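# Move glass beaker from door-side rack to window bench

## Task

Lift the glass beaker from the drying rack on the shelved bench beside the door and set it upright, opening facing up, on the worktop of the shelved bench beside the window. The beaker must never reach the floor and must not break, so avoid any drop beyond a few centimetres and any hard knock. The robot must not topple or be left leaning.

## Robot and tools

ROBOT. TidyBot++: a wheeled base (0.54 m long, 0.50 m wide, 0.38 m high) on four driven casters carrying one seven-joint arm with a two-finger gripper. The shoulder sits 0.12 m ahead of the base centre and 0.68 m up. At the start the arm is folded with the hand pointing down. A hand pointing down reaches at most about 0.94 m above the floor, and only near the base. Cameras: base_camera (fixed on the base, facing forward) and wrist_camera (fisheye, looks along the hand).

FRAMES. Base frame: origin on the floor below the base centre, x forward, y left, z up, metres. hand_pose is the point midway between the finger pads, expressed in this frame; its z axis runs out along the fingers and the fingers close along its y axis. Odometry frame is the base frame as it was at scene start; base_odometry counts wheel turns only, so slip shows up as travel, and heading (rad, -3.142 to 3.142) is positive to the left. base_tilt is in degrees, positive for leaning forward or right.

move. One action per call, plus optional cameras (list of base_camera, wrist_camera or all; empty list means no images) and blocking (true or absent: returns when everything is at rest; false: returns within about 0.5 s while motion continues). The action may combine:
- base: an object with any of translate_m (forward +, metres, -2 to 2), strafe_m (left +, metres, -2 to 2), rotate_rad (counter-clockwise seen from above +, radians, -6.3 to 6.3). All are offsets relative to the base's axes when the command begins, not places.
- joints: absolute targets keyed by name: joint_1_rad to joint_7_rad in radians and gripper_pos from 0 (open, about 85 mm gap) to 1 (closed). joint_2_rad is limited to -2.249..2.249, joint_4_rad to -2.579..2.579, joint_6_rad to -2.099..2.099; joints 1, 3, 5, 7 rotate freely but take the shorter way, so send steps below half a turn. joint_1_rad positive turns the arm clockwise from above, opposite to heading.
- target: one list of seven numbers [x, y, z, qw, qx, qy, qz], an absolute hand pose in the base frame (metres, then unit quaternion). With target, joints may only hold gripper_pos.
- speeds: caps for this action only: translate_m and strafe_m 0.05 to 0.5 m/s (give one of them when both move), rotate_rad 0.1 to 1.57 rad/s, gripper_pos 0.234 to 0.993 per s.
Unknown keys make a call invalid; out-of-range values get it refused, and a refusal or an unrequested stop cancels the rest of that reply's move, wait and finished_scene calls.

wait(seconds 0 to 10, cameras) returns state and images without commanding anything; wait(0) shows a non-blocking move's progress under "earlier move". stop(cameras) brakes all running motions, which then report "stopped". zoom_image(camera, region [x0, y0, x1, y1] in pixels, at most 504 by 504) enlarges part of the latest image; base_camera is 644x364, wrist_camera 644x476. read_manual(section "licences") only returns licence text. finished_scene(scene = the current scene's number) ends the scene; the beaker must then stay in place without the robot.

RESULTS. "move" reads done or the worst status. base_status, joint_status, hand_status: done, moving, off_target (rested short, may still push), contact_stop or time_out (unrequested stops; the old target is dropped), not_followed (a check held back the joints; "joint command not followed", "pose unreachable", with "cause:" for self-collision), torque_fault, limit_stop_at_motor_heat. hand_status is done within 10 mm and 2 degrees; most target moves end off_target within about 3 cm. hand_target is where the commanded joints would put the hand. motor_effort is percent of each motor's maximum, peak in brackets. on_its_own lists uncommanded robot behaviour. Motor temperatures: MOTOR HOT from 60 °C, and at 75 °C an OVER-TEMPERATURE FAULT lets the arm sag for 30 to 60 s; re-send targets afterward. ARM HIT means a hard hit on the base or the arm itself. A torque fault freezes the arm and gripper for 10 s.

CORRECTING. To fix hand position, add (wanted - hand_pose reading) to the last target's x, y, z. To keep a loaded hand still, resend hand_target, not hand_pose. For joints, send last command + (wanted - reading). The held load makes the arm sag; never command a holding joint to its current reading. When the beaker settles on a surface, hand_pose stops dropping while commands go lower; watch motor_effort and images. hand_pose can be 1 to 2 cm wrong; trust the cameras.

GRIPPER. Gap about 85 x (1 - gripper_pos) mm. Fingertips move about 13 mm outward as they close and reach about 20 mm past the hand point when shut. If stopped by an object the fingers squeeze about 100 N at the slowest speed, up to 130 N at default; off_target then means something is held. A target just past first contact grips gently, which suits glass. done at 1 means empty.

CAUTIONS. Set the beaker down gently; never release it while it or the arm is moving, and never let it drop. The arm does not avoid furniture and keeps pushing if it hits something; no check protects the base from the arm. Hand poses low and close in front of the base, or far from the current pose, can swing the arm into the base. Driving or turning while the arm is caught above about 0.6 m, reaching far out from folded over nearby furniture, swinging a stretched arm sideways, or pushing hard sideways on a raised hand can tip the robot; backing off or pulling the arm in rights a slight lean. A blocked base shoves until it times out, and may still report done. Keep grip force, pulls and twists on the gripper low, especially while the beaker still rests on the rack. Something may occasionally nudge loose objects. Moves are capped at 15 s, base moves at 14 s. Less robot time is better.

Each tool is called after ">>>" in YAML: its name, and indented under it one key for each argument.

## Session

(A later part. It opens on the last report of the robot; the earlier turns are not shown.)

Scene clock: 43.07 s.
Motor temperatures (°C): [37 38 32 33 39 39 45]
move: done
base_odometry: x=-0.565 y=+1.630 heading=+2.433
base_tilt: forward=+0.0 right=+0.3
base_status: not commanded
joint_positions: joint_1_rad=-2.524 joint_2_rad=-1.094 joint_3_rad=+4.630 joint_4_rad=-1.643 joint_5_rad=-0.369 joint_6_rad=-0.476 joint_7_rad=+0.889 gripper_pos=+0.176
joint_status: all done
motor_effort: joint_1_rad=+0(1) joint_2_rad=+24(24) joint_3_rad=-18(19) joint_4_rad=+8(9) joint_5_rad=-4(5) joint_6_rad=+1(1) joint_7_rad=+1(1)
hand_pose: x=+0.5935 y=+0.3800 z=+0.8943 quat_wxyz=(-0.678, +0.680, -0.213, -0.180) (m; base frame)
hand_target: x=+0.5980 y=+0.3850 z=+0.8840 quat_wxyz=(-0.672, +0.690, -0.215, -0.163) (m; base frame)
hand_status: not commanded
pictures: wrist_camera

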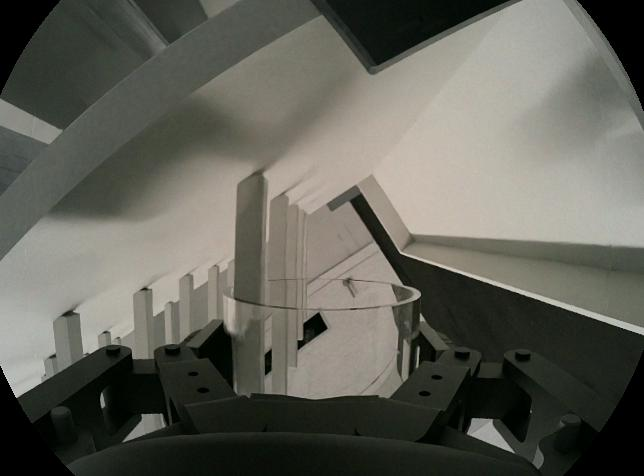

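>>> move:
  joints: {"gripper_pos": 0.19}
  speeds: {"gripper_pos": 0.234}
  cameras: []

>>> move:
  joints: {"gripper_pos": 0.205}
  speeds: {"gripper_pos": 0.234}
  cameras: ["wrist_camera"]

>>> zoom_image:
  camera: "wrist_camera"
  region: [180, 250, 460, 430]

Scene clock: 43.60 s.
Motor temperatures (°C): [37 38 32 33 39 39 45]
move: done
base_odometry: x=-0.565 y=+1.630 heading=+2.433
base_tilt: forward=+0.0 right=+0.3
base_status: not commanded
joint_positions: joint_1_rad=-2.524 joint_2_rad=-1.094 joint_3_rad=+4.630 joint_4_rad=-1.643 joint_5_rad=-0.369 joint_6_rad=-0.476 joint_7_rad=+0.889 gripper_pos=+0.192
joint_status: all done
motor_effort: joint_1_rad=+0(1) joint_2_rad=+23(24) joint_3_rad=-18(19) joint_4_rad=+9(9) joint_5_rad=-5(6) joint_6_rad=+1(1) joint_7_rad=+1(1)
hand_pose: x=+0.5936 y=+0.3800 z=+0.8942 quat_wxyz=(-0.678, +0.680, -0.213, -0.180) (m; base frame)
hand_target: x=+0.5980 y=+0.3850 z=+0.8840 quat_wxyz=(-0.672, +0.690, -0.215, -0.163) (m; base frame)
hand_status: not commanded
pictures: none
No camera images: "cameras" was empty.

Scene clock: 43.93 s.
Motor temperatures (°C): [37 38 32 33 39 39 45]
move: done
base_odometry: x=-0.565 y=+1.630 heading=+2.433
base_tilt: forward=+0.0 right=+0.3
base_status: not commanded
joint_positions: joint_1_rad=-2.524 joint_2_rad=-1.094 joint_3_rad=+4.630 joint_4_rad=-1.643 joint_5_rad=-0.369 joint_6_rad=-0.476 joint_7_rad=+0.889 gripper_pos=+0.203
joint_status: all done
motor_effort: joint_1_rad=+0(1) joint_2_rad=+23(24) joint_3_rad=-18(19) joint_4_rad=+9(9) joint_5_rad=-5(5) joint_6_rad=+1(1) joint_7_rad=+1(1)
hand_pose: x=+0.5937 y=+0.3800 z=+0.8940 quat_wxyz=(-0.678, +0.680, -0.213, -0.180) (m; base frame)
hand_target: x=+0.5980 y=+0.3850 z=+0.8840 quat_wxyz=(-0.672, +0.690, -0.215, -0.163) (m; base frame)
hand_status: not commanded
pictures: wrist_camera

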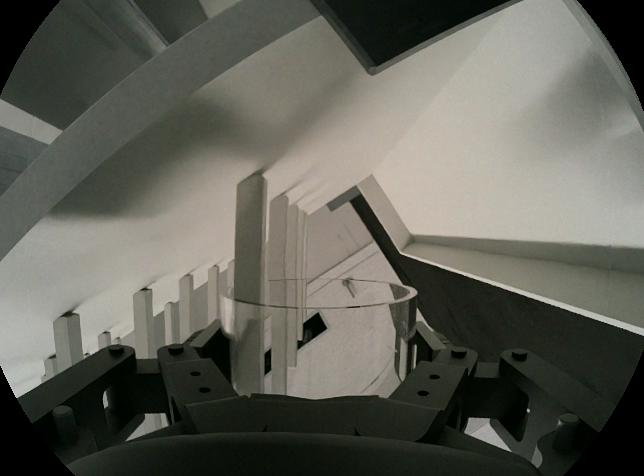

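Scaled by 1.800.

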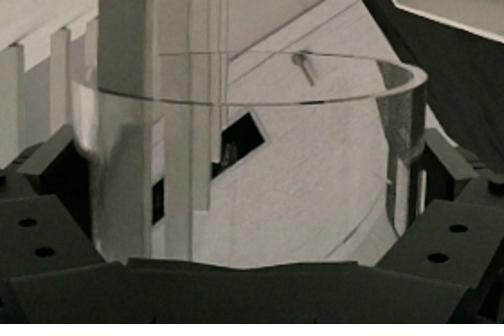

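>>> move:
  joints: {"gripper_pos": 0.22}
  speeds: {"gripper_pos": 0.234}
  cameras: ["wrist_camera"]

Scene clock: 44.37 s.
Motor temperatures (°C): [37 38 32 33 39 39 45]
move: done
base_odometry: x=-0.565 y=+1.630 heading=+2.433
base_tilt: forward=+0.0 right=+0.3
base_status: not commanded
joint_positions: joint_1_rad=-2.524 joint_2_rad=-1.094 joint_3_rad=+4.630 joint_4_rad=-1.643 joint_5_rad=-0.369 joint_6_rad=-0.476 joint_7_rad=+0.889 gripper_pos=+0.209
joint_status: all done
motor_effort: joint_1_rad=+0(0) joint_2_rad=+23(24) joint_3_rad=-18(18) joint_4_rad=+9(9) joint_5_rad=-5(5) joint_6_rad=+1(2) joint_7_rad=+0(1)
hand_pose: x=+0.5937 y=+0.3800 z=+0.8940 quat_wxyz=(-0.678, +0.680, -0.213, -0.180) (m; base frame)
hand_target: x=+0.5980 y=+0.3850 z=+0.8840 quat_wxyz=(-0.672, +0.690, -0.215, -0.163) (m; base frame)
hand_status: not commanded
pictures: wrist_camera

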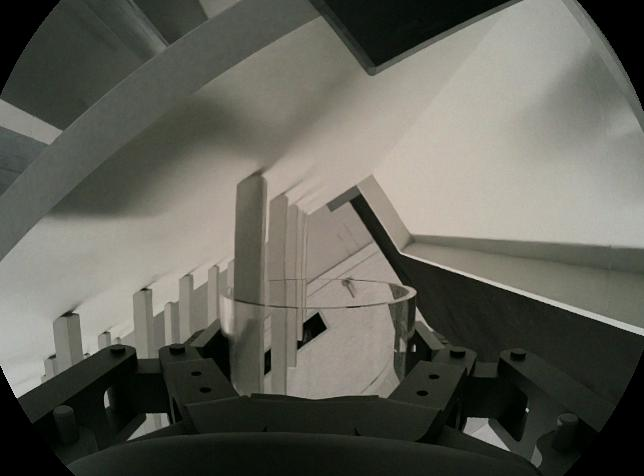

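>>> move:
  target: [0.576, 0.386, 0.902, 0.67221, -0.68955, 0.21504, 0.16268]
  cameras: ["wrist_camera"]

>>> zoom_image:
  camera: "wrist_camera"
  region: [180, 150, 460, 430]

Scene clock: 47.73 s.
Motor temperatures (°C): [37 38 32 33 39 39 45]
move: off_target
base_odometry: x=-0.565 y=+1.630 heading=+2.433
base_tilt: forward=+0.0 right=+0.3
base_status: not commanded
joint_positions: joint_1_rad=-2.505 joint_2_rad=-1.043 joint_3_rad=+4.630 joint_4_rad=-1.666 joint_5_rad=-0.388 joint_6_rad=-0.453 joint_7_rad=+0.889 gripper_pos=+0.217
joint_status: not commanded
motor_effort: joint_1_rad=-2(2) joint_2_rad=+23(25) joint_3_rad=-17(20) joint_4_rad=+8(9) joint_5_rad=-4(5) joint_6_rad=+0(2) joint_7_rad=+1(1)
hand_pose: x=+0.5873 y=+0.3803 z=+0.8989 quat_wxyz=(-0.672, +0.689, -0.216, -0.163) (m; base frame)
hand_target: x=+0.5760 y=+0.3860 z=+0.9020 quat_wxyz=(-0.672, +0.690, -0.215, -0.163) (m; base frame)
hand_status: off_target (0.013 m and 0.1 deg from the pose sent, 0.020 m and 2.4 deg at the start)
pictures: wrist_camera

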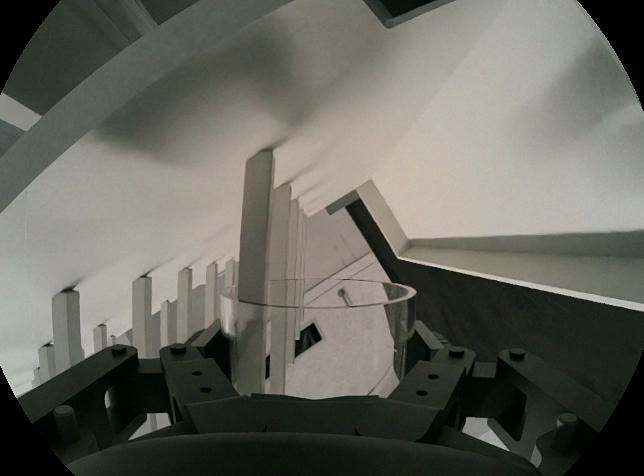

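Scaled by 1.800.

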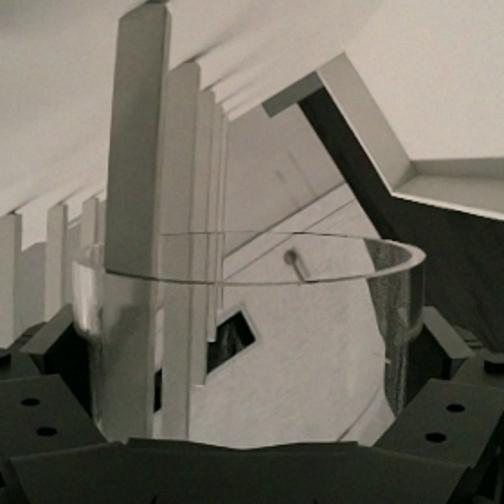

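>>> move:
  target: [0.546, 0.387, 0.923, 0.6757, -0.6860, 0.2060, 0.1728]
  cameras: ["wrist_camera"]

Scene clock: 48.70 s.
Motor temperatures (°C): [37 38 32 33 39 39 45]
move: off_target
base_odometry: x=-0.565 y=+1.630 heading=+2.433
base_tilt: forward=+0.0 right=+0.3
base_status: not commanded
joint_positions: joint_1_rad=-2.475 joint_2_rad=-1.001 joint_3_rad=+4.605 joint_4_rad=-1.709 joint_5_rad=-0.445 joint_6_rad=-0.444 joint_7_rad=+0.891 gripper_pos=+0.217
joint_status: not commanded
motor_effort: joint_1_rad=-1(2) joint_2_rad=+21(24) joint_3_rad=-16(20) joint_4_rad=+8(10) joint_5_rad=-4(5) joint_6_rad=-1(1) joint_7_rad=+1(1)
hand_pose: x=+0.5632 y=+0.3807 z=+0.9109 quat_wxyz=(-0.670, +0.689, -0.215, -0.172) (m; base frame)
hand_target: x=+0.5460 y=+0.3870 z=+0.9230 quat_wxyz=(-0.676, +0.686, -0.206, -0.173) (m; base frame)
hand_status: off_target (0.022 m and 1.3 deg from the pose sent, 0.048 m and 1.7 deg at the start)
pictures: wrist_camera

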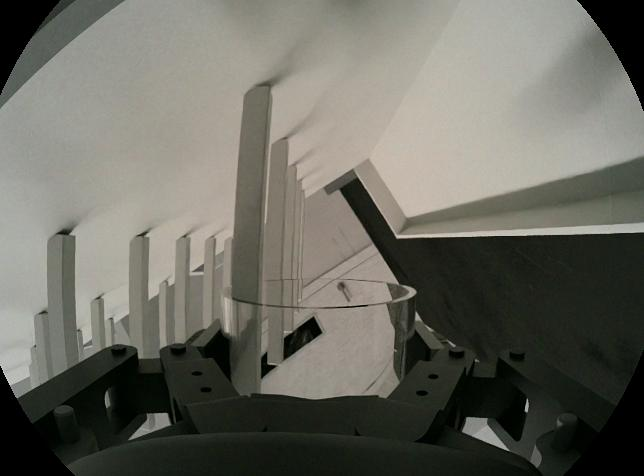

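>>> move:
  target: [0.517, 0.388, 0.949, 0.6757, -0.6860, 0.2060, 0.1728]
  cameras: ["wrist_camera"]

>>> zoom_image:
  camera: "wrist_camera"
  region: [180, 150, 460, 430]

Scene clock: 49.80 s.
Motor temperatures (°C): [37 38 32 33 39 39 45]
move: off_target
base_odometry: x=-0.565 y=+1.630 heading=+2.433
base_tilt: forward=-0.1 right=+0.3
base_status: not commanded
joint_positions: joint_1_rad=-2.431 joint_2_rad=-0.913 joint_3_rad=+4.555 joint_4_rad=-1.751 joint_5_rad=-0.526 joint_6_rad=-0.442 joint_7_rad=+0.891 gripper_pos=+0.217
joint_status: not commanded
motor_effort: joint_1_rad=+0(2) joint_2_rad=+18(22) joint_3_rad=-16(19) joint_4_rad=+12(12) joint_5_rad=-5(5) joint_6_rad=+1(1) joint_7_rad=+0(1)
hand_pose: x=+0.5260 y=+0.3858 z=+0.9374 quat_wxyz=(-0.667, +0.695, -0.206, -0.172) (m; base frame)
hand_target: x=+0.5170 y=+0.3880 z=+0.9490 quat_wxyz=(-0.676, +0.686, -0.206, -0.173) (m; base frame)
hand_status: off_target (0.015 m and 1.4 deg from the pose sent, 0.060 m and 1.3 deg at the start)
pictures: wrist_camera

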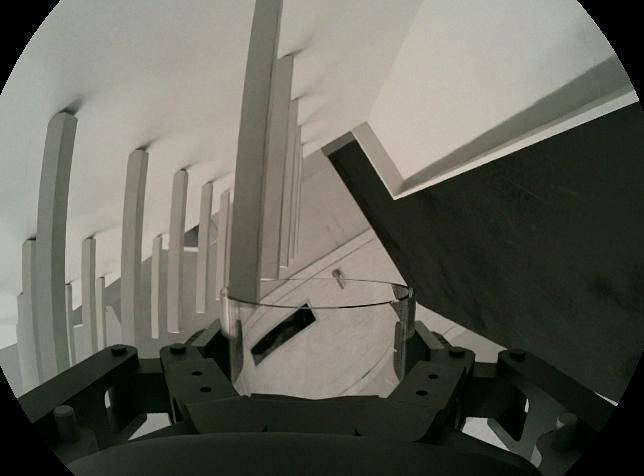

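Scaled by 1.800.

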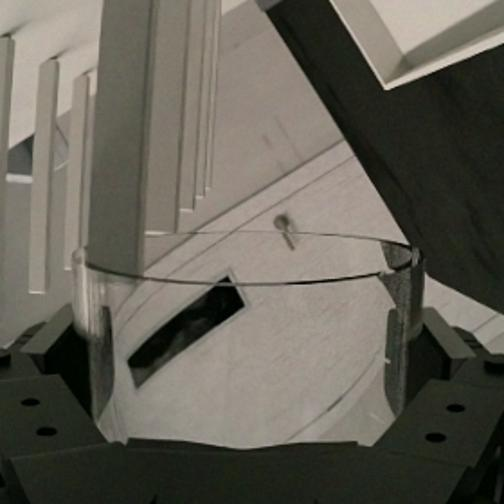

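>>> move:
  target: [0.478, 0.388, 0.978, 0.6757, -0.6860, 0.2060, 0.1728]
  cameras: ["wrist_camera"]

Scene clock: 51.30 s.
Motor temperatures (°C): [37 38 32 33 39 39 45]
move: off_target
base_odometry: x=-0.565 y=+1.630 heading=+2.433
base_tilt: forward=+0.0 right=+0.3
base_status: not commanded
joint_positions: joint_1_rad=-2.345 joint_2_rad=-0.805 joint_3_rad=+4.481 joint_4_rad=-1.793 joint_5_rad=-0.669 joint_6_rad=-0.442 joint_7_rad=+0.913 gripper_pos=+0.217
joint_status: not commanded
motor_effort: joint_1_rad=+0(1) joint_2_rad=+14(20) joint_3_rad=-14(17) joint_4_rad=+13(14) joint_5_rad=-4(6) joint_6_rad=+1(2) joint_7_rad=+1(1)
hand_pose: x=+0.4877 y=+0.3854 z=+0.9711 quat_wxyz=(-0.669, +0.693, -0.207, -0.172) (m; base frame)
hand_target: x=+0.4780 y=+0.3880 z=+0.9780 quat_wxyz=(-0.676, +0.686, -0.206, -0.173) (m; base frame)
hand_status: off_target (0.012 m and 1.1 deg from the pose sent, 0.063 m and 1.4 deg at the start)
pictures: wrist_camera

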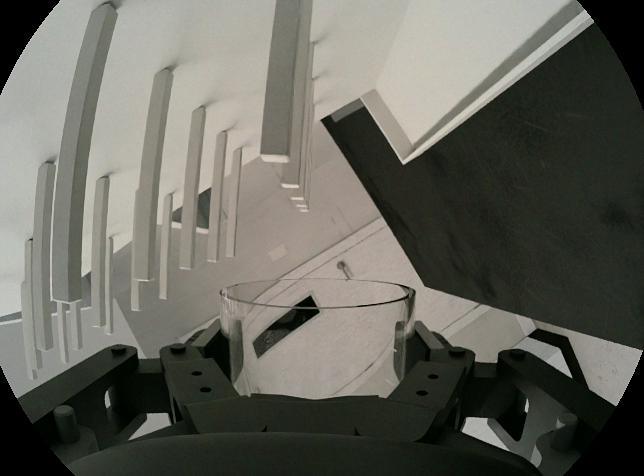

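>>> move:
  base: {"translate_m": -0.5}
  cameras: []

>>> move:
  base: {"translate_m": -0.7}
  target: [0.55, 0.15, 0.95, 0.6533, -0.6533, 0.2706, 0.2706]
  cameras: ["wrist_camera"]

Scene clock: 54.50 s.
Motor temperatures (°C): [37 38 32 33 39 39 45]
move: done
base_odometry: x=-0.185 y=+1.305 heading=+2.434
base_tilt: forward=-0.1 right=+0.3
base_status: done
joint_positions: joint_1_rad=-2.343 joint_2_rad=-0.798 joint_3_rad=+4.475 joint_4_rad=-1.802 joint_5_rad=-0.673 joint_6_rad=-0.441 joint_7_rad=+0.914 gripper_pos=+0.217
joint_status: not commanded
motor_effort: joint_1_rad=+0(1) joint_2_rad=+14(16) joint_3_rad=-14(16) joint_4_rad=+14(15) joint_5_rad=-5(6) joint_6_rad=+1(2) joint_7_rad=+1(1)
hand_pose: x=+0.4809 y=+0.3878 z=+0.9701 quat_wxyz=(-0.667, +0.696, -0.204, -0.173) (m; base frame)
hand_target: x=+0.4780 y=+0.3880 z=+0.9780 quat_wxyz=(-0.676, +0.686, -0.206, -0.173) (m; base frame)
hand_status: not commanded
pictures: none
No camera images: "cameras" was empty.

Scene clock: 56.93 s.
Motor temperatures (°C): [37 38 32 33 39 39 45]
move: off_target
base_odometry: x=+0.347 y=+0.850 heading=+2.434
base_tilt: forward=-0.1 right=+0.3
base_status: done
joint_positions: joint_1_rad=-2.016 joint_2_rad=-1.044 joint_3_rad=+4.528 joint_4_rad=-1.579 joint_5_rad=-0.504 joint_6_rad=-1.008 joint_7_rad=+0.664 gripper_pos=+0.217
joint_status: not commanded
motor_effort: joint_1_rad=-1(3) joint_2_rad=+21(25) joint_3_rad=-15(19) joint_4_rad=+9(14) joint_5_rad=-8(10) joint_6_rad=+1(3) joint_7_rad=+0(1)
hand_pose: x=+0.5514 y=+0.1536 z=+0.9703 quat_wxyz=(-0.677, +0.636, -0.259, -0.264) (m; base frame)
hand_target: x=+0.5500 y=+0.1500 z=+0.9500 quat_wxyz=(-0.653, +0.653, -0.271, -0.271) (m; base frame)
hand_status: off_target (0.021 m and 3.6 deg from the pose sent, 0.248 m and 14.4 deg at the start)
pictures: wrist_camera

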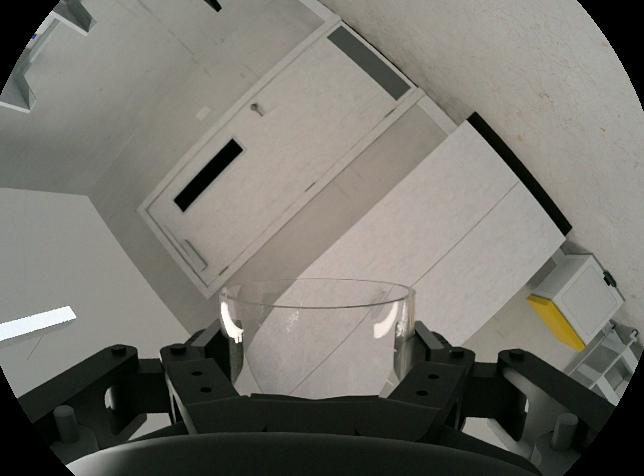

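>>> move:
  base: {"translate_m": -0.739, "strafe_m": 0.05, "rotate_rad": -3.04}
  speeds: {"rotate_rad": 0.8}
  target: [0.60, 0.02, 0.94, 0.0, 0.7071, 0.0, 0.7071]
  blocking: false
  cameras: []

>>> wait:
  seconds: 2.3
  cameras: ["wrist_camera"]

Scene clock: 57.87 s.
Motor temperatures (°C): [37 38 32 33 39 39 45]
move: moving
base_odometry: x=+0.411 y=+0.787 heading=+2.247
base_tilt: forward=+0.0 right=+0.3
base_status: translate_m moving; strafe_m moving; rotate_rad moving
joint_positions: joint_1_rad=-1.939 joint_2_rad=-1.028 joint_3_rad=+4.482 joint_4_rad=-1.596 joint_5_rad=-0.487 joint_6_rad=-0.972 joint_7_rad=+0.668 gripper_pos=+0.217
joint_status: not commanded
motor_effort: joint_1_rad=+3(5) joint_2_rad=+21(22) joint_3_rad=-15(18) joint_4_rad=+9(10) joint_5_rad=-9(10) joint_6_rad=+0(1) joint_7_rad=+1(1)
hand_pose: x=+0.5521 y=+0.1340 z=+0.9814 quat_wxyz=(-0.688, +0.637, -0.269, -0.221) (m; base frame)
hand_target: x=+0.5481 y=+0.1287 z=+0.9757 quat_wxyz=(-0.678, +0.663, -0.269, -0.167) (m; base frame)
hand_status: moving (0.130 m and 145.8 deg from the pose sent, 0.145 m and 149.5 deg at the start)
pictures: none
No camera images: "cameras" was empty.

Scene clock: 60.17 s.
Motor temperatures (°C): [37 38 32 33 39 39 45]
earlier move: moving
base_odometry: x=+0.876 y=+0.331 heading=+0.795
base_tilt: forward=-0.1 right=+0.3
base_status: translate_m moving; strafe_m moving; rotate_rad moving
joint_positions: joint_1_rad=+0.054 joint_2_rad=-0.264 joint_3_rad=+3.028 joint_4_rad=-2.284 joint_5_rad=-0.187 joint_6_rad=+0.434 joint_7_rad=+1.579 gripper_pos=+0.217
joint_status: not commanded
motor_effort: joint_1_rad=+0(5) joint_2_rad=-10(22) joint_3_rad=-1(18) joint_4_rad=+19(20) joint_5_rad=+2(10) joint_6_rad=+9(10) joint_7_rad=+1(1)
hand_pose: x=+0.6019 y=+0.0115 z=+0.9441 quat_wxyz=(-0.037, +0.713, -0.055, +0.698) (m; base frame)
hand_target: x=+0.5999 y=+0.0203 z=+0.9405 quat_wxyz=(-0.001, +0.707, -0.001, +0.707) (m; base frame)
hand_status: moving (0.010 m and 7.7 deg from the pose sent, 0.145 m and 149.5 deg at the start)
wait: 2.30 s; no rest
pictures: wrist_camera

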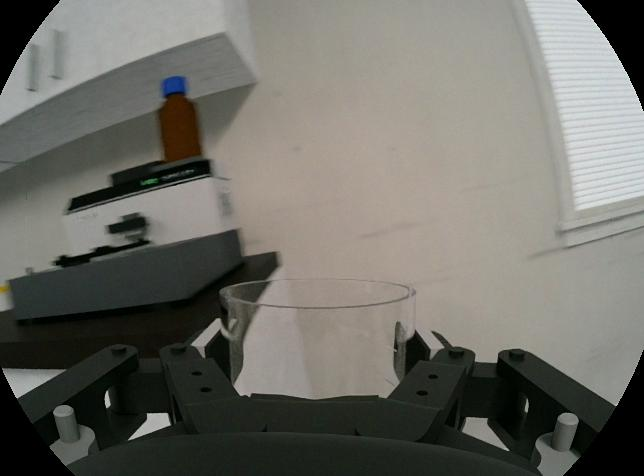

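>>> move:
  target: [0.60, 0.01, 1.10, 0.0, 0.7071, 0.0, 0.7071]
  cameras: ["wrist_camera", "base_camera"]

Scene clock: 62.97 s.
Motor temperatures (°C): [37 38 32 33 39 39 45]
earlier move: done
move: off_target
base_odometry: x=+0.876 y=+0.331 heading=-0.606
base_tilt: forward=-0.1 right=+0.2
base_status: done
joint_positions: joint_1_rad=+0.060 joint_2_rad=-0.331 joint_3_rad=+3.070 joint_4_rad=-1.870 joint_5_rad=-0.066 joint_6_rad=-0.023 joint_7_rad=+1.587 gripper_pos=+0.217
joint_status: not commanded
motor_effort: joint_1_rad=+0(2) joint_2_rad=-9(13) joint_3_rad=+0(3) joint_4_rad=+20(20) joint_5_rad=+0(2) joint_6_rad=+9(10) joint_7_rad=+0(1)
hand_pose: x=+0.6072 y=+0.0152 z=+1.0915 quat_wxyz=(-0.013, +0.704, -0.006, +0.710) (m; base frame)
hand_target: x=+0.6000 y=+0.0100 z=+1.1000 quat_wxyz=(+0.000, +0.707, +0.000, +0.707) (m; base frame)
hand_status: off_target (0.012 m and 1.7 deg from the pose sent, 0.153 m and 6.9 deg at the start)
pictures: base_camera, wrist_camera

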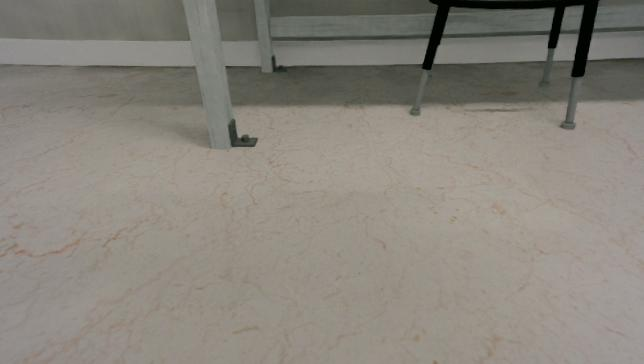

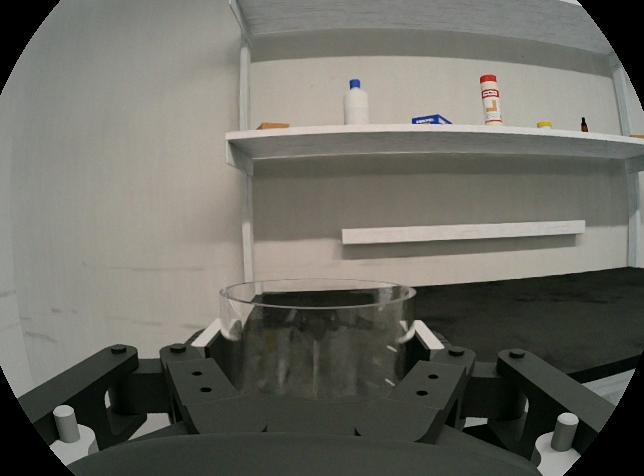

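>>> move:
  base: {"translate_m": 0.45}
  speeds: {"translate_m": 0.3}
  cameras: ["wrist_camera", "base_camera"]

Scene clock: 65.60 s.
Motor temperatures (°C): [37 38 32 33 39 39 45]
move: done
base_odometry: x=+1.246 y=+0.075 heading=-0.607
base_tilt: forward=-0.1 right=+0.3
base_status: done
joint_positions: joint_1_rad=+0.060 joint_2_rad=-0.339 joint_3_rad=+3.070 joint_4_rad=-1.870 joint_5_rad=-0.066 joint_6_rad=-0.027 joint_7_rad=+1.587 gripper_pos=+0.217
joint_status: not commanded
motor_effort: joint_1_rad=+0(1) joint_2_rad=-9(12) joint_3_rad=-1(1) joint_4_rad=+20(20) joint_5_rad=+0(1) joint_6_rad=+9(10) joint_7_rad=+0(1)
hand_pose: x=+0.6038 y=+0.0154 z=+1.0946 quat_wxyz=(-0.013, +0.703, -0.006, +0.711) (m; base frame)
hand_target: x=+0.6000 y=+0.0100 z=+1.1000 quat_wxyz=(+0.000, +0.707, +0.000, +0.707) (m; base frame)
hand_status: not commanded
pictures: base_camera, wrist_camera

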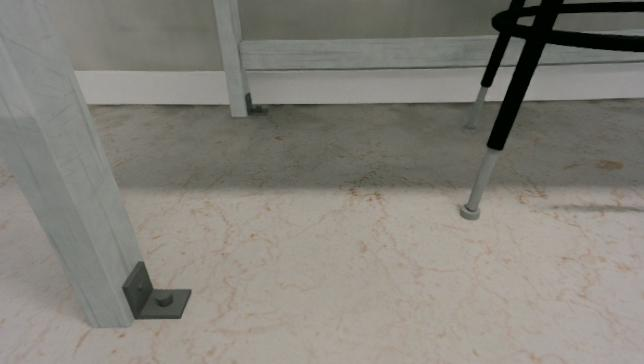

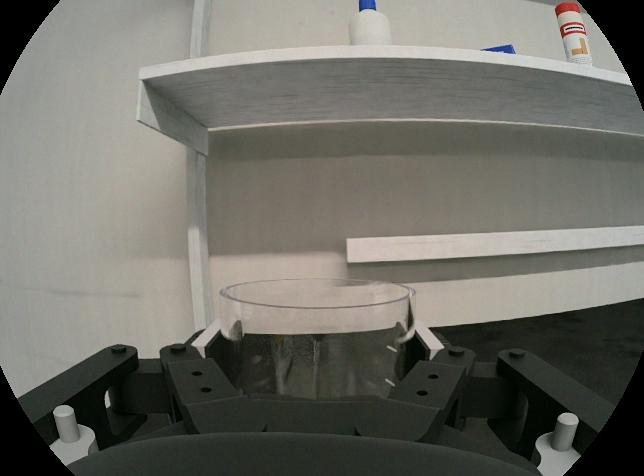

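>>> move:
  target: [0.60, 0.01, 1.03, 0.0, 0.7071, 0.0, 0.7071]

Scene clock: 67.30 s.
Motor temperatures (°C): [37 38 32 33 39 39 45]
move: done
base_odometry: x=+1.246 y=+0.075 heading=-0.607
base_tilt: forward=+0.0 right=+0.3
base_status: not commanded
joint_positions: joint_1_rad=+0.060 joint_2_rad=-0.339 joint_3_rad=+3.070 joint_4_rad=-2.040 joint_5_rad=-0.066 joint_6_rad=+0.108 joint_7_rad=+1.587 gripper_pos=+0.217
joint_status: not commanded
motor_effort: joint_1_rad=+0(1) joint_2_rad=-9(10) joint_3_rad=+0(1) joint_4_rad=+19(21) joint_5_rad=+0(2) joint_6_rad=+9(10) joint_7_rad=+0(1)
hand_pose: x=+0.6013 y=+0.0111 z=+1.0299 quat_wxyz=(-0.009, +0.715, -0.009, +0.699) (m; base frame)
hand_target: x=+0.6000 y=+0.0100 z=+1.0300 quat_wxyz=(+0.000, +0.707, +0.000, +0.707) (m; base frame)
hand_status: done (0.002 m and 2.0 deg from the pose sent, 0.065 m and 1.7 deg at the start)
pictures: base_camera, wrist_camera

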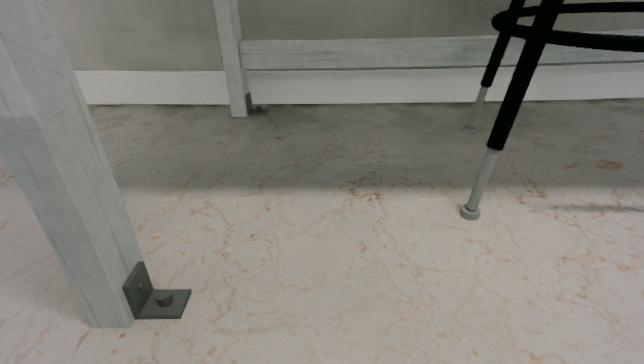

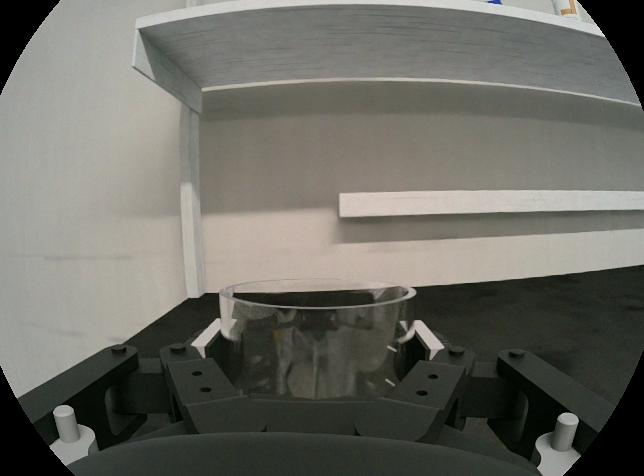

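>>> move:
  target: [0.60, 0.01, 1.012, 0.0, 0.7071, 0.0, 0.7071]
  cameras: []

>>> move:
  target: [0.60, 0.01, 1.002, 0.0, 0.7071, 0.0, 0.7071]
  cameras: []

>>> move:
  target: [0.60, 0.01, 0.994, 0.0, 0.7071, 0.0, 0.7071]
  cameras: ["wrist_camera"]

Scene clock: 68.60 s.
Motor temperatures (°C): [37 38 32 33 39 39 45]
move: done
base_odometry: x=+1.246 y=+0.075 heading=-0.607
base_tilt: forward=+0.0 right=+0.3
base_status: not commanded
joint_positions: joint_1_rad=+0.060 joint_2_rad=-0.339 joint_3_rad=+3.070 joint_4_rad=-2.093 joint_5_rad=-0.066 joint_6_rad=+0.174 joint_7_rad=+1.587 gripper_pos=+0.217
joint_status: not commanded
motor_effort: joint_1_rad=+0(1) joint_2_rad=-9(10) joint_3_rad=+0(1) joint_4_rad=+19(21) joint_5_rad=+0(2) joint_6_rad=+9(10) joint_7_rad=+0(1)
hand_pose: x=+0.5990 y=+0.0094 z=+1.0172 quat_wxyz=(-0.007, +0.711, -0.010, +0.703) (m; base frame)
hand_target: x=+0.6000 y=+0.0100 z=+1.0120 quat_wxyz=(+0.000, +0.707, +0.000, +0.707) (m; base frame)
hand_status: done (0.005 m and 1.6 deg from the pose sent, 0.018 m and 2.0 deg at the start)
pictures: none
No camera images: "cameras" was empty.

Scene clock: 69.23 s.
Motor temperatures (°C): [37 38 32 33 39 39 45]
move: done
base_odometry: x=+1.246 y=+0.075 heading=-0.607
base_tilt: forward=+0.0 right=+0.2
base_status: not commanded
joint_positions: joint_1_rad=+0.060 joint_2_rad=-0.336 joint_3_rad=+3.070 joint_4_rad=-2.122 joint_5_rad=-0.066 joint_6_rad=+0.212 joint_7_rad=+1.587 gripper_pos=+0.217
joint_status: not commanded
motor_effort: joint_1_rad=-1(1) joint_2_rad=-9(10) joint_3_rad=+0(1) joint_4_rad=+20(20) joint_5_rad=-1(2) joint_6_rad=+9(10) joint_7_rad=+0(1)
hand_pose: x=+0.5982 y=+0.0084 z=+1.0101 quat_wxyz=(-0.006, +0.709, -0.011, +0.706) (m; base frame)
hand_target: x=+0.6000 y=+0.0100 z=+1.0020 quat_wxyz=(+0.000, +0.707, +0.000, +0.707) (m; base frame)
hand_status: done (0.008 m and 1.5 deg from the pose sent, 0.015 m and 1.6 deg at the start)
pictures: none
No camera images: "cameras" was empty.

Scene clock: 69.87 s.
Motor temperatures (°C): [37 38 32 33 39 39 45]
move: done
base_odometry: x=+1.246 y=+0.075 heading=-0.607
base_tilt: forward=-0.1 right=+0.3
base_status: not commanded
joint_positions: joint_1_rad=+0.060 joint_2_rad=-0.330 joint_3_rad=+3.070 joint_4_rad=-2.144 joint_5_rad=-0.066 joint_6_rad=+0.242 joint_7_rad=+1.587 gripper_pos=+0.217
joint_status: not commanded
motor_effort: joint_1_rad=+0(1) joint_2_rad=-9(10) joint_3_rad=+0(1) joint_4_rad=+19(21) joint_5_rad=-1(1) joint_6_rad=+9(10) joint_7_rad=+0(1)
hand_pose: x=+0.5984 y=+0.0076 z=+1.0029 quat_wxyz=(-0.006, +0.708, -0.012, +0.706) (m; base frame)
hand_target: x=+0.6000 y=+0.0100 z=+0.9940 quat_wxyz=(+0.000, +0.707, +0.000, +0.707) (m; base frame)
hand_status: done (0.009 m and 1.5 deg from the pose sent, 0.016 m and 1.5 deg at the start)
pictures: wrist_camera

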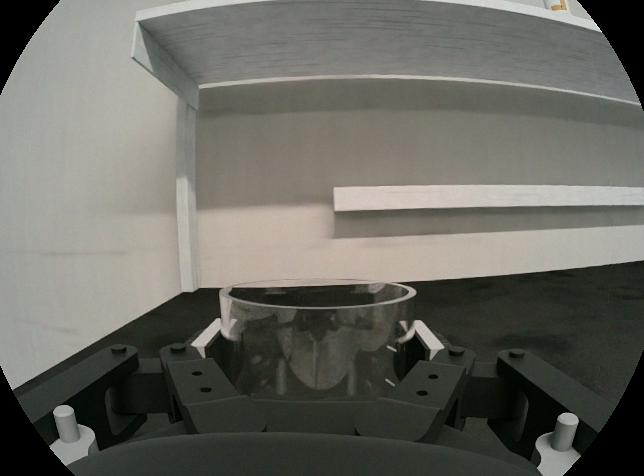

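>>> move:
  target: [0.60, 0.01, 0.986, 0.0, 0.7071, 0.0, 0.7071]
  cameras: []

>>> move:
  target: [0.60, 0.01, 0.979, 0.0, 0.7071, 0.0, 0.7071]
  cameras: ["wrist_camera"]

Scene clock: 71.43 s.
Motor temperatures (°C): [37 38 32 33 39 39 45]
move: done
base_odometry: x=+1.246 y=+0.075 heading=-0.607
base_tilt: forward=-0.1 right=+0.3
base_status: not commanded
joint_positions: joint_1_rad=+0.060 joint_2_rad=-0.323 joint_3_rad=+3.070 joint_4_rad=-2.167 joint_5_rad=-0.066 joint_6_rad=+0.272 joint_7_rad=+1.587 gripper_pos=+0.217
joint_status: not commanded
motor_effort: joint_1_rad=+0(1) joint_2_rad=-9(10) joint_3_rad=+1(1) joint_4_rad=+19(20) joint_5_rad=+0(1) joint_6_rad=+9(10) joint_7_rad=+1(1)
hand_pose: x=+0.5987 y=+0.0068 z=+0.9950 quat_wxyz=(-0.005, +0.708, -0.012, +0.706) (m; base frame)
hand_target: x=+0.6000 y=+0.0100 z=+0.9860 quat_wxyz=(+0.000, +0.707, +0.000, +0.707) (m; base frame)
hand_status: done (0.010 m and 1.5 deg from the pose sent, 0.017 m and 1.5 deg at the start)
pictures: none
No camera images: "cameras" was empty.

Scene clock: 72.03 s.
Motor temperatures (°C): [37 38 32 33 39 39 45]
move: done
base_odometry: x=+1.246 y=+0.075 heading=-0.607
base_tilt: forward=+0.0 right=+0.3
base_status: not commanded
joint_positions: joint_1_rad=+0.060 joint_2_rad=-0.317 joint_3_rad=+3.070 joint_4_rad=-2.186 joint_5_rad=-0.066 joint_6_rad=+0.298 joint_7_rad=+1.587 gripper_pos=+0.217
joint_status: not commanded
motor_effort: joint_1_rad=+0(1) joint_2_rad=-9(10) joint_3_rad=+0(1) joint_4_rad=+19(20) joint_5_rad=-1(1) joint_6_rad=+9(10) joint_7_rad=+1(1)
hand_pose: x=+0.5990 y=+0.0061 z=+0.9881 quat_wxyz=(-0.005, +0.708, -0.013, +0.706) (m; base frame)
hand_target: x=+0.6000 y=+0.0100 z=+0.9790 quat_wxyz=(+0.000, +0.707, +0.000, +0.707) (m; base frame)
hand_status: done (0.010 m and 1.5 deg from the pose sent, 0.016 m and 1.5 deg at the start)
pictures: wrist_camera

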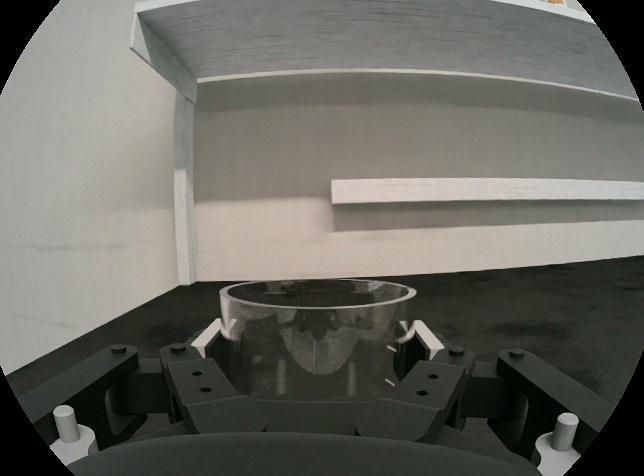

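>>> move:
  target: [0.60, 0.01, 0.973, 0.0, 0.7071, 0.0, 0.7071]
  cameras: []

>>> move:
  target: [0.60, 0.01, 0.967, 0.0, 0.7071, 0.0, 0.7071]
  cameras: ["wrist_camera"]

Scene clock: 72.70 s.
Motor temperatures (°C): [37 38 32 33 39 39 45]
move: done
base_odometry: x=+1.246 y=+0.075 heading=-0.607
base_tilt: forward=-0.1 right=+0.3
base_status: not commanded
joint_positions: joint_1_rad=+0.060 joint_2_rad=-0.311 joint_3_rad=+3.070 joint_4_rad=-2.203 joint_5_rad=-0.066 joint_6_rad=+0.321 joint_7_rad=+1.587 gripper_pos=+0.217
joint_status: not commanded
motor_effort: joint_1_rad=-1(1) joint_2_rad=-9(10) joint_3_rad=+0(1) joint_4_rad=+19(20) joint_5_rad=+0(1) joint_6_rad=+10(10) joint_7_rad=+1(1)
hand_pose: x=+0.5992 y=+0.0054 z=+0.9822 quat_wxyz=(-0.004, +0.707, -0.013, +0.707) (m; base frame)
hand_target: x=+0.6000 y=+0.0100 z=+0.9730 quat_wxyz=(+0.000, +0.707, +0.000, +0.707) (m; base frame)
hand_status: done (0.010 m and 1.6 deg from the pose sent, 0.016 m and 1.5 deg at the start)
pictures: none
No camera images: "cameras" was empty.

Scene clock: 73.27 s.
Motor temperatures (°C): [37 38 32 33 39 39 45]
move: off_target
base_odometry: x=+1.246 y=+0.075 heading=-0.607
base_tilt: forward=-0.1 right=+0.3
base_status: not commanded
joint_positions: joint_1_rad=+0.060 joint_2_rad=-0.305 joint_3_rad=+3.070 joint_4_rad=-2.219 joint_5_rad=-0.066 joint_6_rad=+0.345 joint_7_rad=+1.587 gripper_pos=+0.217
joint_status: not commanded
motor_effort: joint_1_rad=+0(1) joint_2_rad=-9(10) joint_3_rad=+0(1) joint_4_rad=+18(20) joint_5_rad=+0(1) joint_6_rad=+8(9) joint_7_rad=+1(1)
hand_pose: x=+0.5991 y=+0.0048 z=+0.9772 quat_wxyz=(-0.004, +0.707, -0.013, +0.707) (m; base frame)
hand_target: x=+0.6000 y=+0.0100 z=+0.9670 quat_wxyz=(+0.000, +0.707, +0.000, +0.707) (m; base frame)
hand_status: off_target (0.011 m and 1.6 deg from the pose sent, 0.016 m and 1.6 deg at the start)
pictures: wrist_camera

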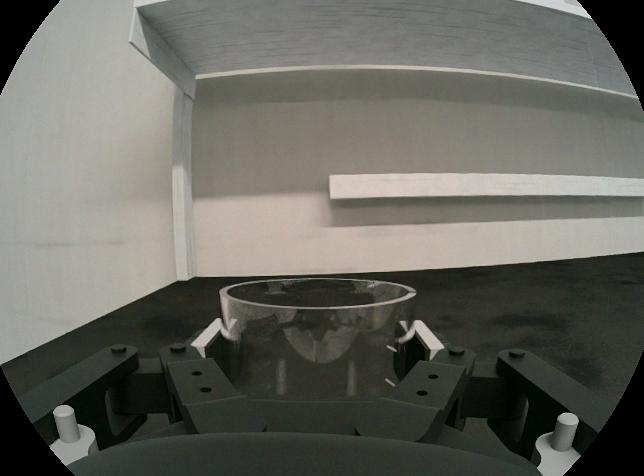

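>>> move:
  target: [0.60, 0.01, 0.962, 0.0, 0.7071, 0.0, 0.7071]
  cameras: ["wrist_camera"]

Scene clock: 73.90 s.
Motor temperatures (°C): [37 38 32 33 39 39 45]
move: off_target
base_odometry: x=+1.246 y=+0.075 heading=-0.607
base_tilt: forward=+0.0 right=+0.3
base_status: not commanded
joint_positions: joint_1_rad=+0.059 joint_2_rad=-0.303 joint_3_rad=+3.070 joint_4_rad=-2.229 joint_5_rad=-0.066 joint_6_rad=+0.368 joint_7_rad=+1.587 gripper_pos=+0.217
joint_status: not commanded
motor_effort: joint_1_rad=-1(1) joint_2_rad=-9(10) joint_3_rad=+0(1) joint_4_rad=+18(19) joint_5_rad=+0(2) joint_6_rad=+9(9) joint_7_rad=+0(1)
hand_pose: x=+0.5988 y=+0.0048 z=+0.9770 quat_wxyz=(-0.004, +0.703, -0.013, +0.711) (m; base frame)
hand_target: x=+0.6000 y=+0.0100 z=+0.9620 quat_wxyz=(+0.000, +0.707, +0.000, +0.707) (m; base frame)
hand_status: off_target (0.016 m and 1.7 deg from the pose sent, 0.016 m and 1.6 deg at the start)
pictures: wrist_camera

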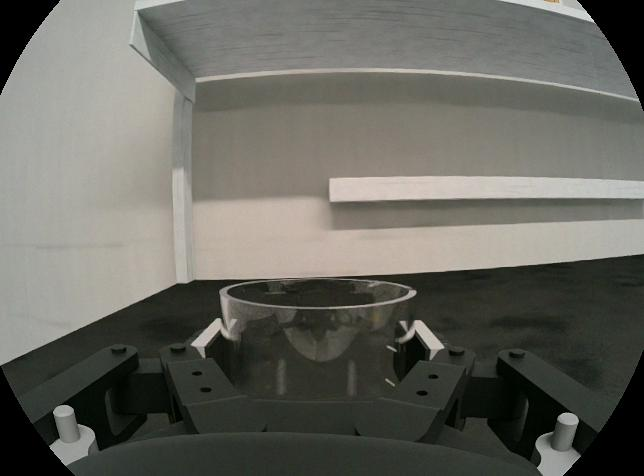

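Contact. Relax slightly, then release.

>>> move:
  target: [0.60, 0.01, 0.967, 0.0, 0.7071, 0.0, 0.7071]
  cameras: []

>>> move:
  joints: {"gripper_pos": 0.15}
  speeds: {"gripper_pos": 0.234}
  cameras: ["wrist_camera"]

Scene clock: 74.53 s.
Motor temperatures (°C): [37 38 32 33 39 39 45]
move: off_target
base_odometry: x=+1.246 y=+0.075 heading=-0.607
base_tilt: forward=-0.1 right=+0.3
base_status: not commanded
joint_positions: joint_1_rad=+0.059 joint_2_rad=-0.303 joint_3_rad=+3.070 joint_4_rad=-2.229 joint_5_rad=-0.066 joint_6_rad=+0.368 joint_7_rad=+1.587 gripper_pos=+0.217
joint_status: not commanded
motor_effort: joint_1_rad=-1(1) joint_2_rad=-9(10) joint_3_rad=+0(1) joint_4_rad=+18(18) joint_5_rad=-1(1) joint_6_rad=+8(9) joint_7_rad=+0(1)
hand_pose: x=+0.5988 y=+0.0048 z=+0.9770 quat_wxyz=(-0.004, +0.703, -0.013, +0.711) (m; base frame)
hand_target: x=+0.6000 y=+0.0100 z=+0.9670 quat_wxyz=(+0.000, +0.707, +0.000, +0.707) (m; base frame)
hand_status: off_target (0.011 m and 1.7 deg from the pose sent, 0.011 m and 1.7 deg at the start)
pictures: none
No camera images: "cameras" was empty.

Scene clock: 75.13 s.
Motor temperatures (°C): [37 38 32 33 39 39 45]
move: done
base_odometry: x=+1.246 y=+0.075 heading=-0.607
base_tilt: forward=-0.1 right=+0.3
base_status: not commanded
joint_positions: joint_1_rad=+0.059 joint_2_rad=-0.303 joint_3_rad=+3.070 joint_4_rad=-2.229 joint_5_rad=-0.066 joint_6_rad=+0.368 joint_7_rad=+1.587 gripper_pos=+0.152
joint_status: all done
motor_effort: joint_1_rad=+0(0) joint_2_rad=-8(9) joint_3_rad=-1(1) joint_4_rad=+18(18) joint_5_rad=+0(1) joint_6_rad=+8(9) joint_7_rad=+1(1)
hand_pose: x=+0.5988 y=+0.0048 z=+0.9770 quat_wxyz=(-0.004, +0.703, -0.013, +0.711) (m; base frame)
hand_target: x=+0.6000 y=+0.0100 z=+0.9670 quat_wxyz=(+0.000, +0.707, +0.000, +0.707) (m; base frame)
hand_status: not commanded
pictures: wrist_camera

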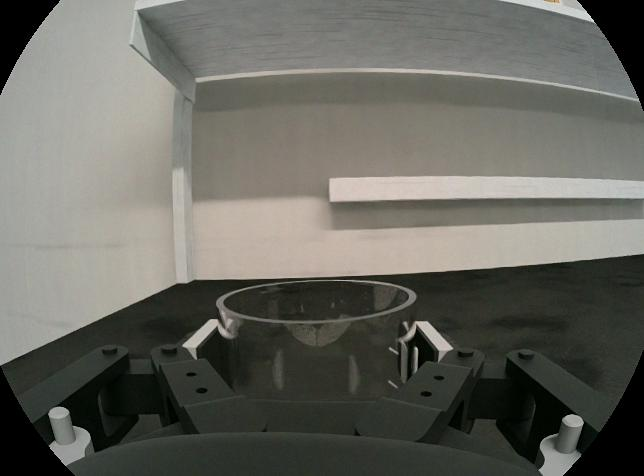

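>>> move:
  joints: {"gripper_pos": 0.0}
  speeds: {"gripper_pos": 0.234}
  cameras: ["wrist_camera"]

Scene clock: 76.20 s.
Motor temperatures (°C): [37 38 32 33 39 39 45]
move: done
base_odometry: x=+1.246 y=+0.075 heading=-0.607
base_tilt: forward=-0.1 right=+0.3
base_status: not commanded
joint_positions: joint_1_rad=+0.059 joint_2_rad=-0.303 joint_3_rad=+3.070 joint_4_rad=-2.229 joint_5_rad=-0.066 joint_6_rad=+0.368 joint_7_rad=+1.587 gripper_pos=+0.000
joint_status: all done
motor_effort: joint_1_rad=+0(1) joint_2_rad=-9(9) joint_3_rad=-1(1) joint_4_rad=+18(18) joint_5_rad=-1(2) joint_6_rad=+9(9) joint_7_rad=+1(1)
hand_pose: x=+0.5988 y=+0.0048 z=+0.9770 quat_wxyz=(-0.004, +0.703, -0.013, +0.711) (m; base frame)
hand_target: x=+0.6000 y=+0.0100 z=+0.9670 quat_wxyz=(+0.000, +0.707, +0.000, +0.707) (m; base frame)
hand_status: not commanded
pictures: wrist_camera

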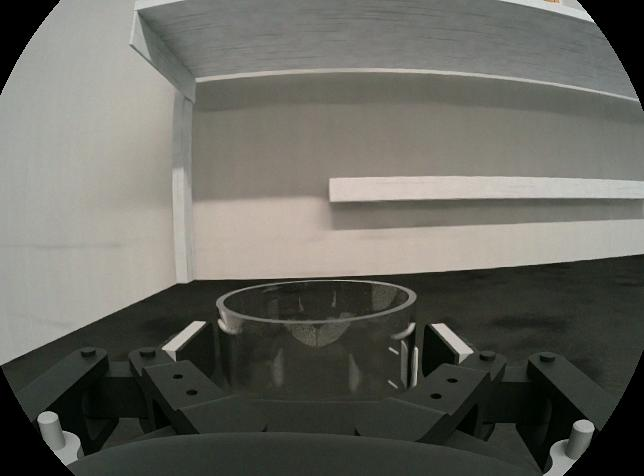

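>>> move:
  base: {"translate_m": -0.1}
  speeds: {"translate_m": 0.1}
  cameras: ["wrist_camera"]

Scene clock: 78.03 s.
Motor temperatures (°C): [37 38 32 33 39 39 45]
move: done
base_odometry: x=+1.164 y=+0.132 heading=-0.606
base_tilt: forward=+0.0 right=+0.3
base_status: done
joint_positions: joint_1_rad=+0.059 joint_2_rad=-0.297 joint_3_rad=+3.070 joint_4_rad=-2.229 joint_5_rad=-0.066 joint_6_rad=+0.368 joint_7_rad=+1.587 gripper_pos=+0.000
joint_status: not commanded
motor_effort: joint_1_rad=+0(1) joint_2_rad=-9(11) joint_3_rad=-1(1) joint_4_rad=+18(18) joint_5_rad=-1(2) joint_6_rad=+8(9) joint_7_rad=+0(1)
hand_pose: x=+0.6004 y=+0.0047 z=+0.9744 quat_wxyz=(-0.004, +0.705, -0.014, +0.709) (m; base frame)
hand_target: x=+0.6000 y=+0.0100 z=+0.9670 quat_wxyz=(+0.000, +0.707, +0.000, +0.707) (m; base frame)
hand_status: not commanded
pictures: wrist_camera

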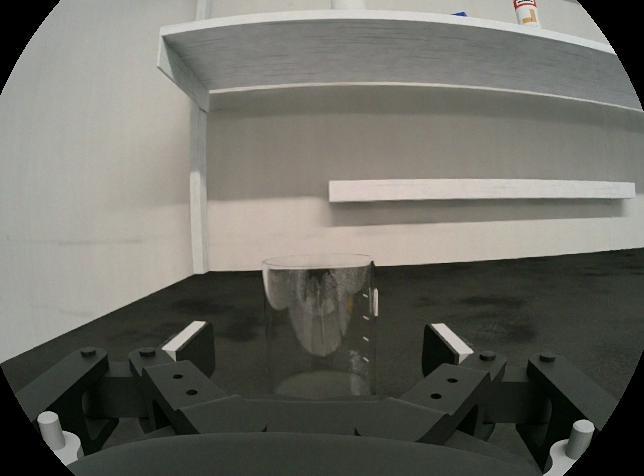

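>>> move:
  base: {"translate_m": -0.3}
  speeds: {"translate_m": 0.3}
  cameras: ["wrist_camera"]

Scene clock: 79.97 s.
Motor temperatures (°C): [37 38 32 33 39 39 45]
move: done
base_odometry: x=+0.917 y=+0.303 heading=-0.606
base_tilt: forward=+0.0 right=+0.3
base_status: done
joint_positions: joint_1_rad=+0.059 joint_2_rad=-0.296 joint_3_rad=+3.070 joint_4_rad=-2.229 joint_5_rad=-0.066 joint_6_rad=+0.368 joint_7_rad=+1.587 gripper_pos=+0.000
joint_status: not commanded
motor_effort: joint_1_rad=+0(1) joint_2_rad=-9(12) joint_3_rad=+0(1) joint_4_rad=+18(18) joint_5_rad=+0(1) joint_6_rad=+8(9) joint_7_rad=+0(1)
hand_pose: x=+0.6008 y=+0.0047 z=+0.9737 quat_wxyz=(-0.004, +0.705, -0.014, +0.709) (m; base frame)
hand_target: x=+0.6000 y=+0.0100 z=+0.9670 quat_wxyz=(+0.000, +0.707, +0.000, +0.707) (m; base frame)
hand_status: not commanded
pictures: wrist_camera

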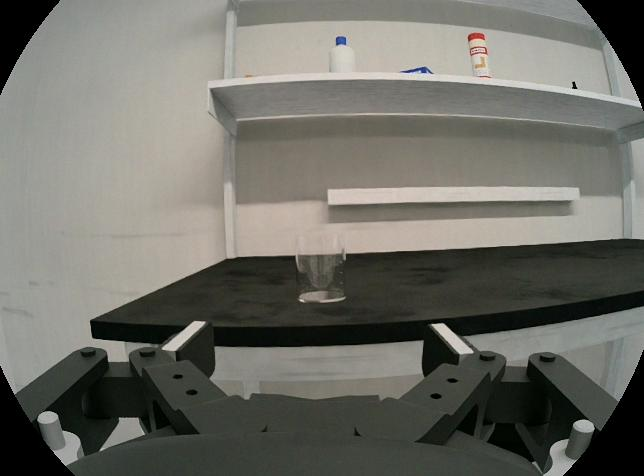

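The beaker is standing mouth up on the desk, clear of the edge.

>>> finished_scene:
  scene: 2

The scene is finished: the task was done.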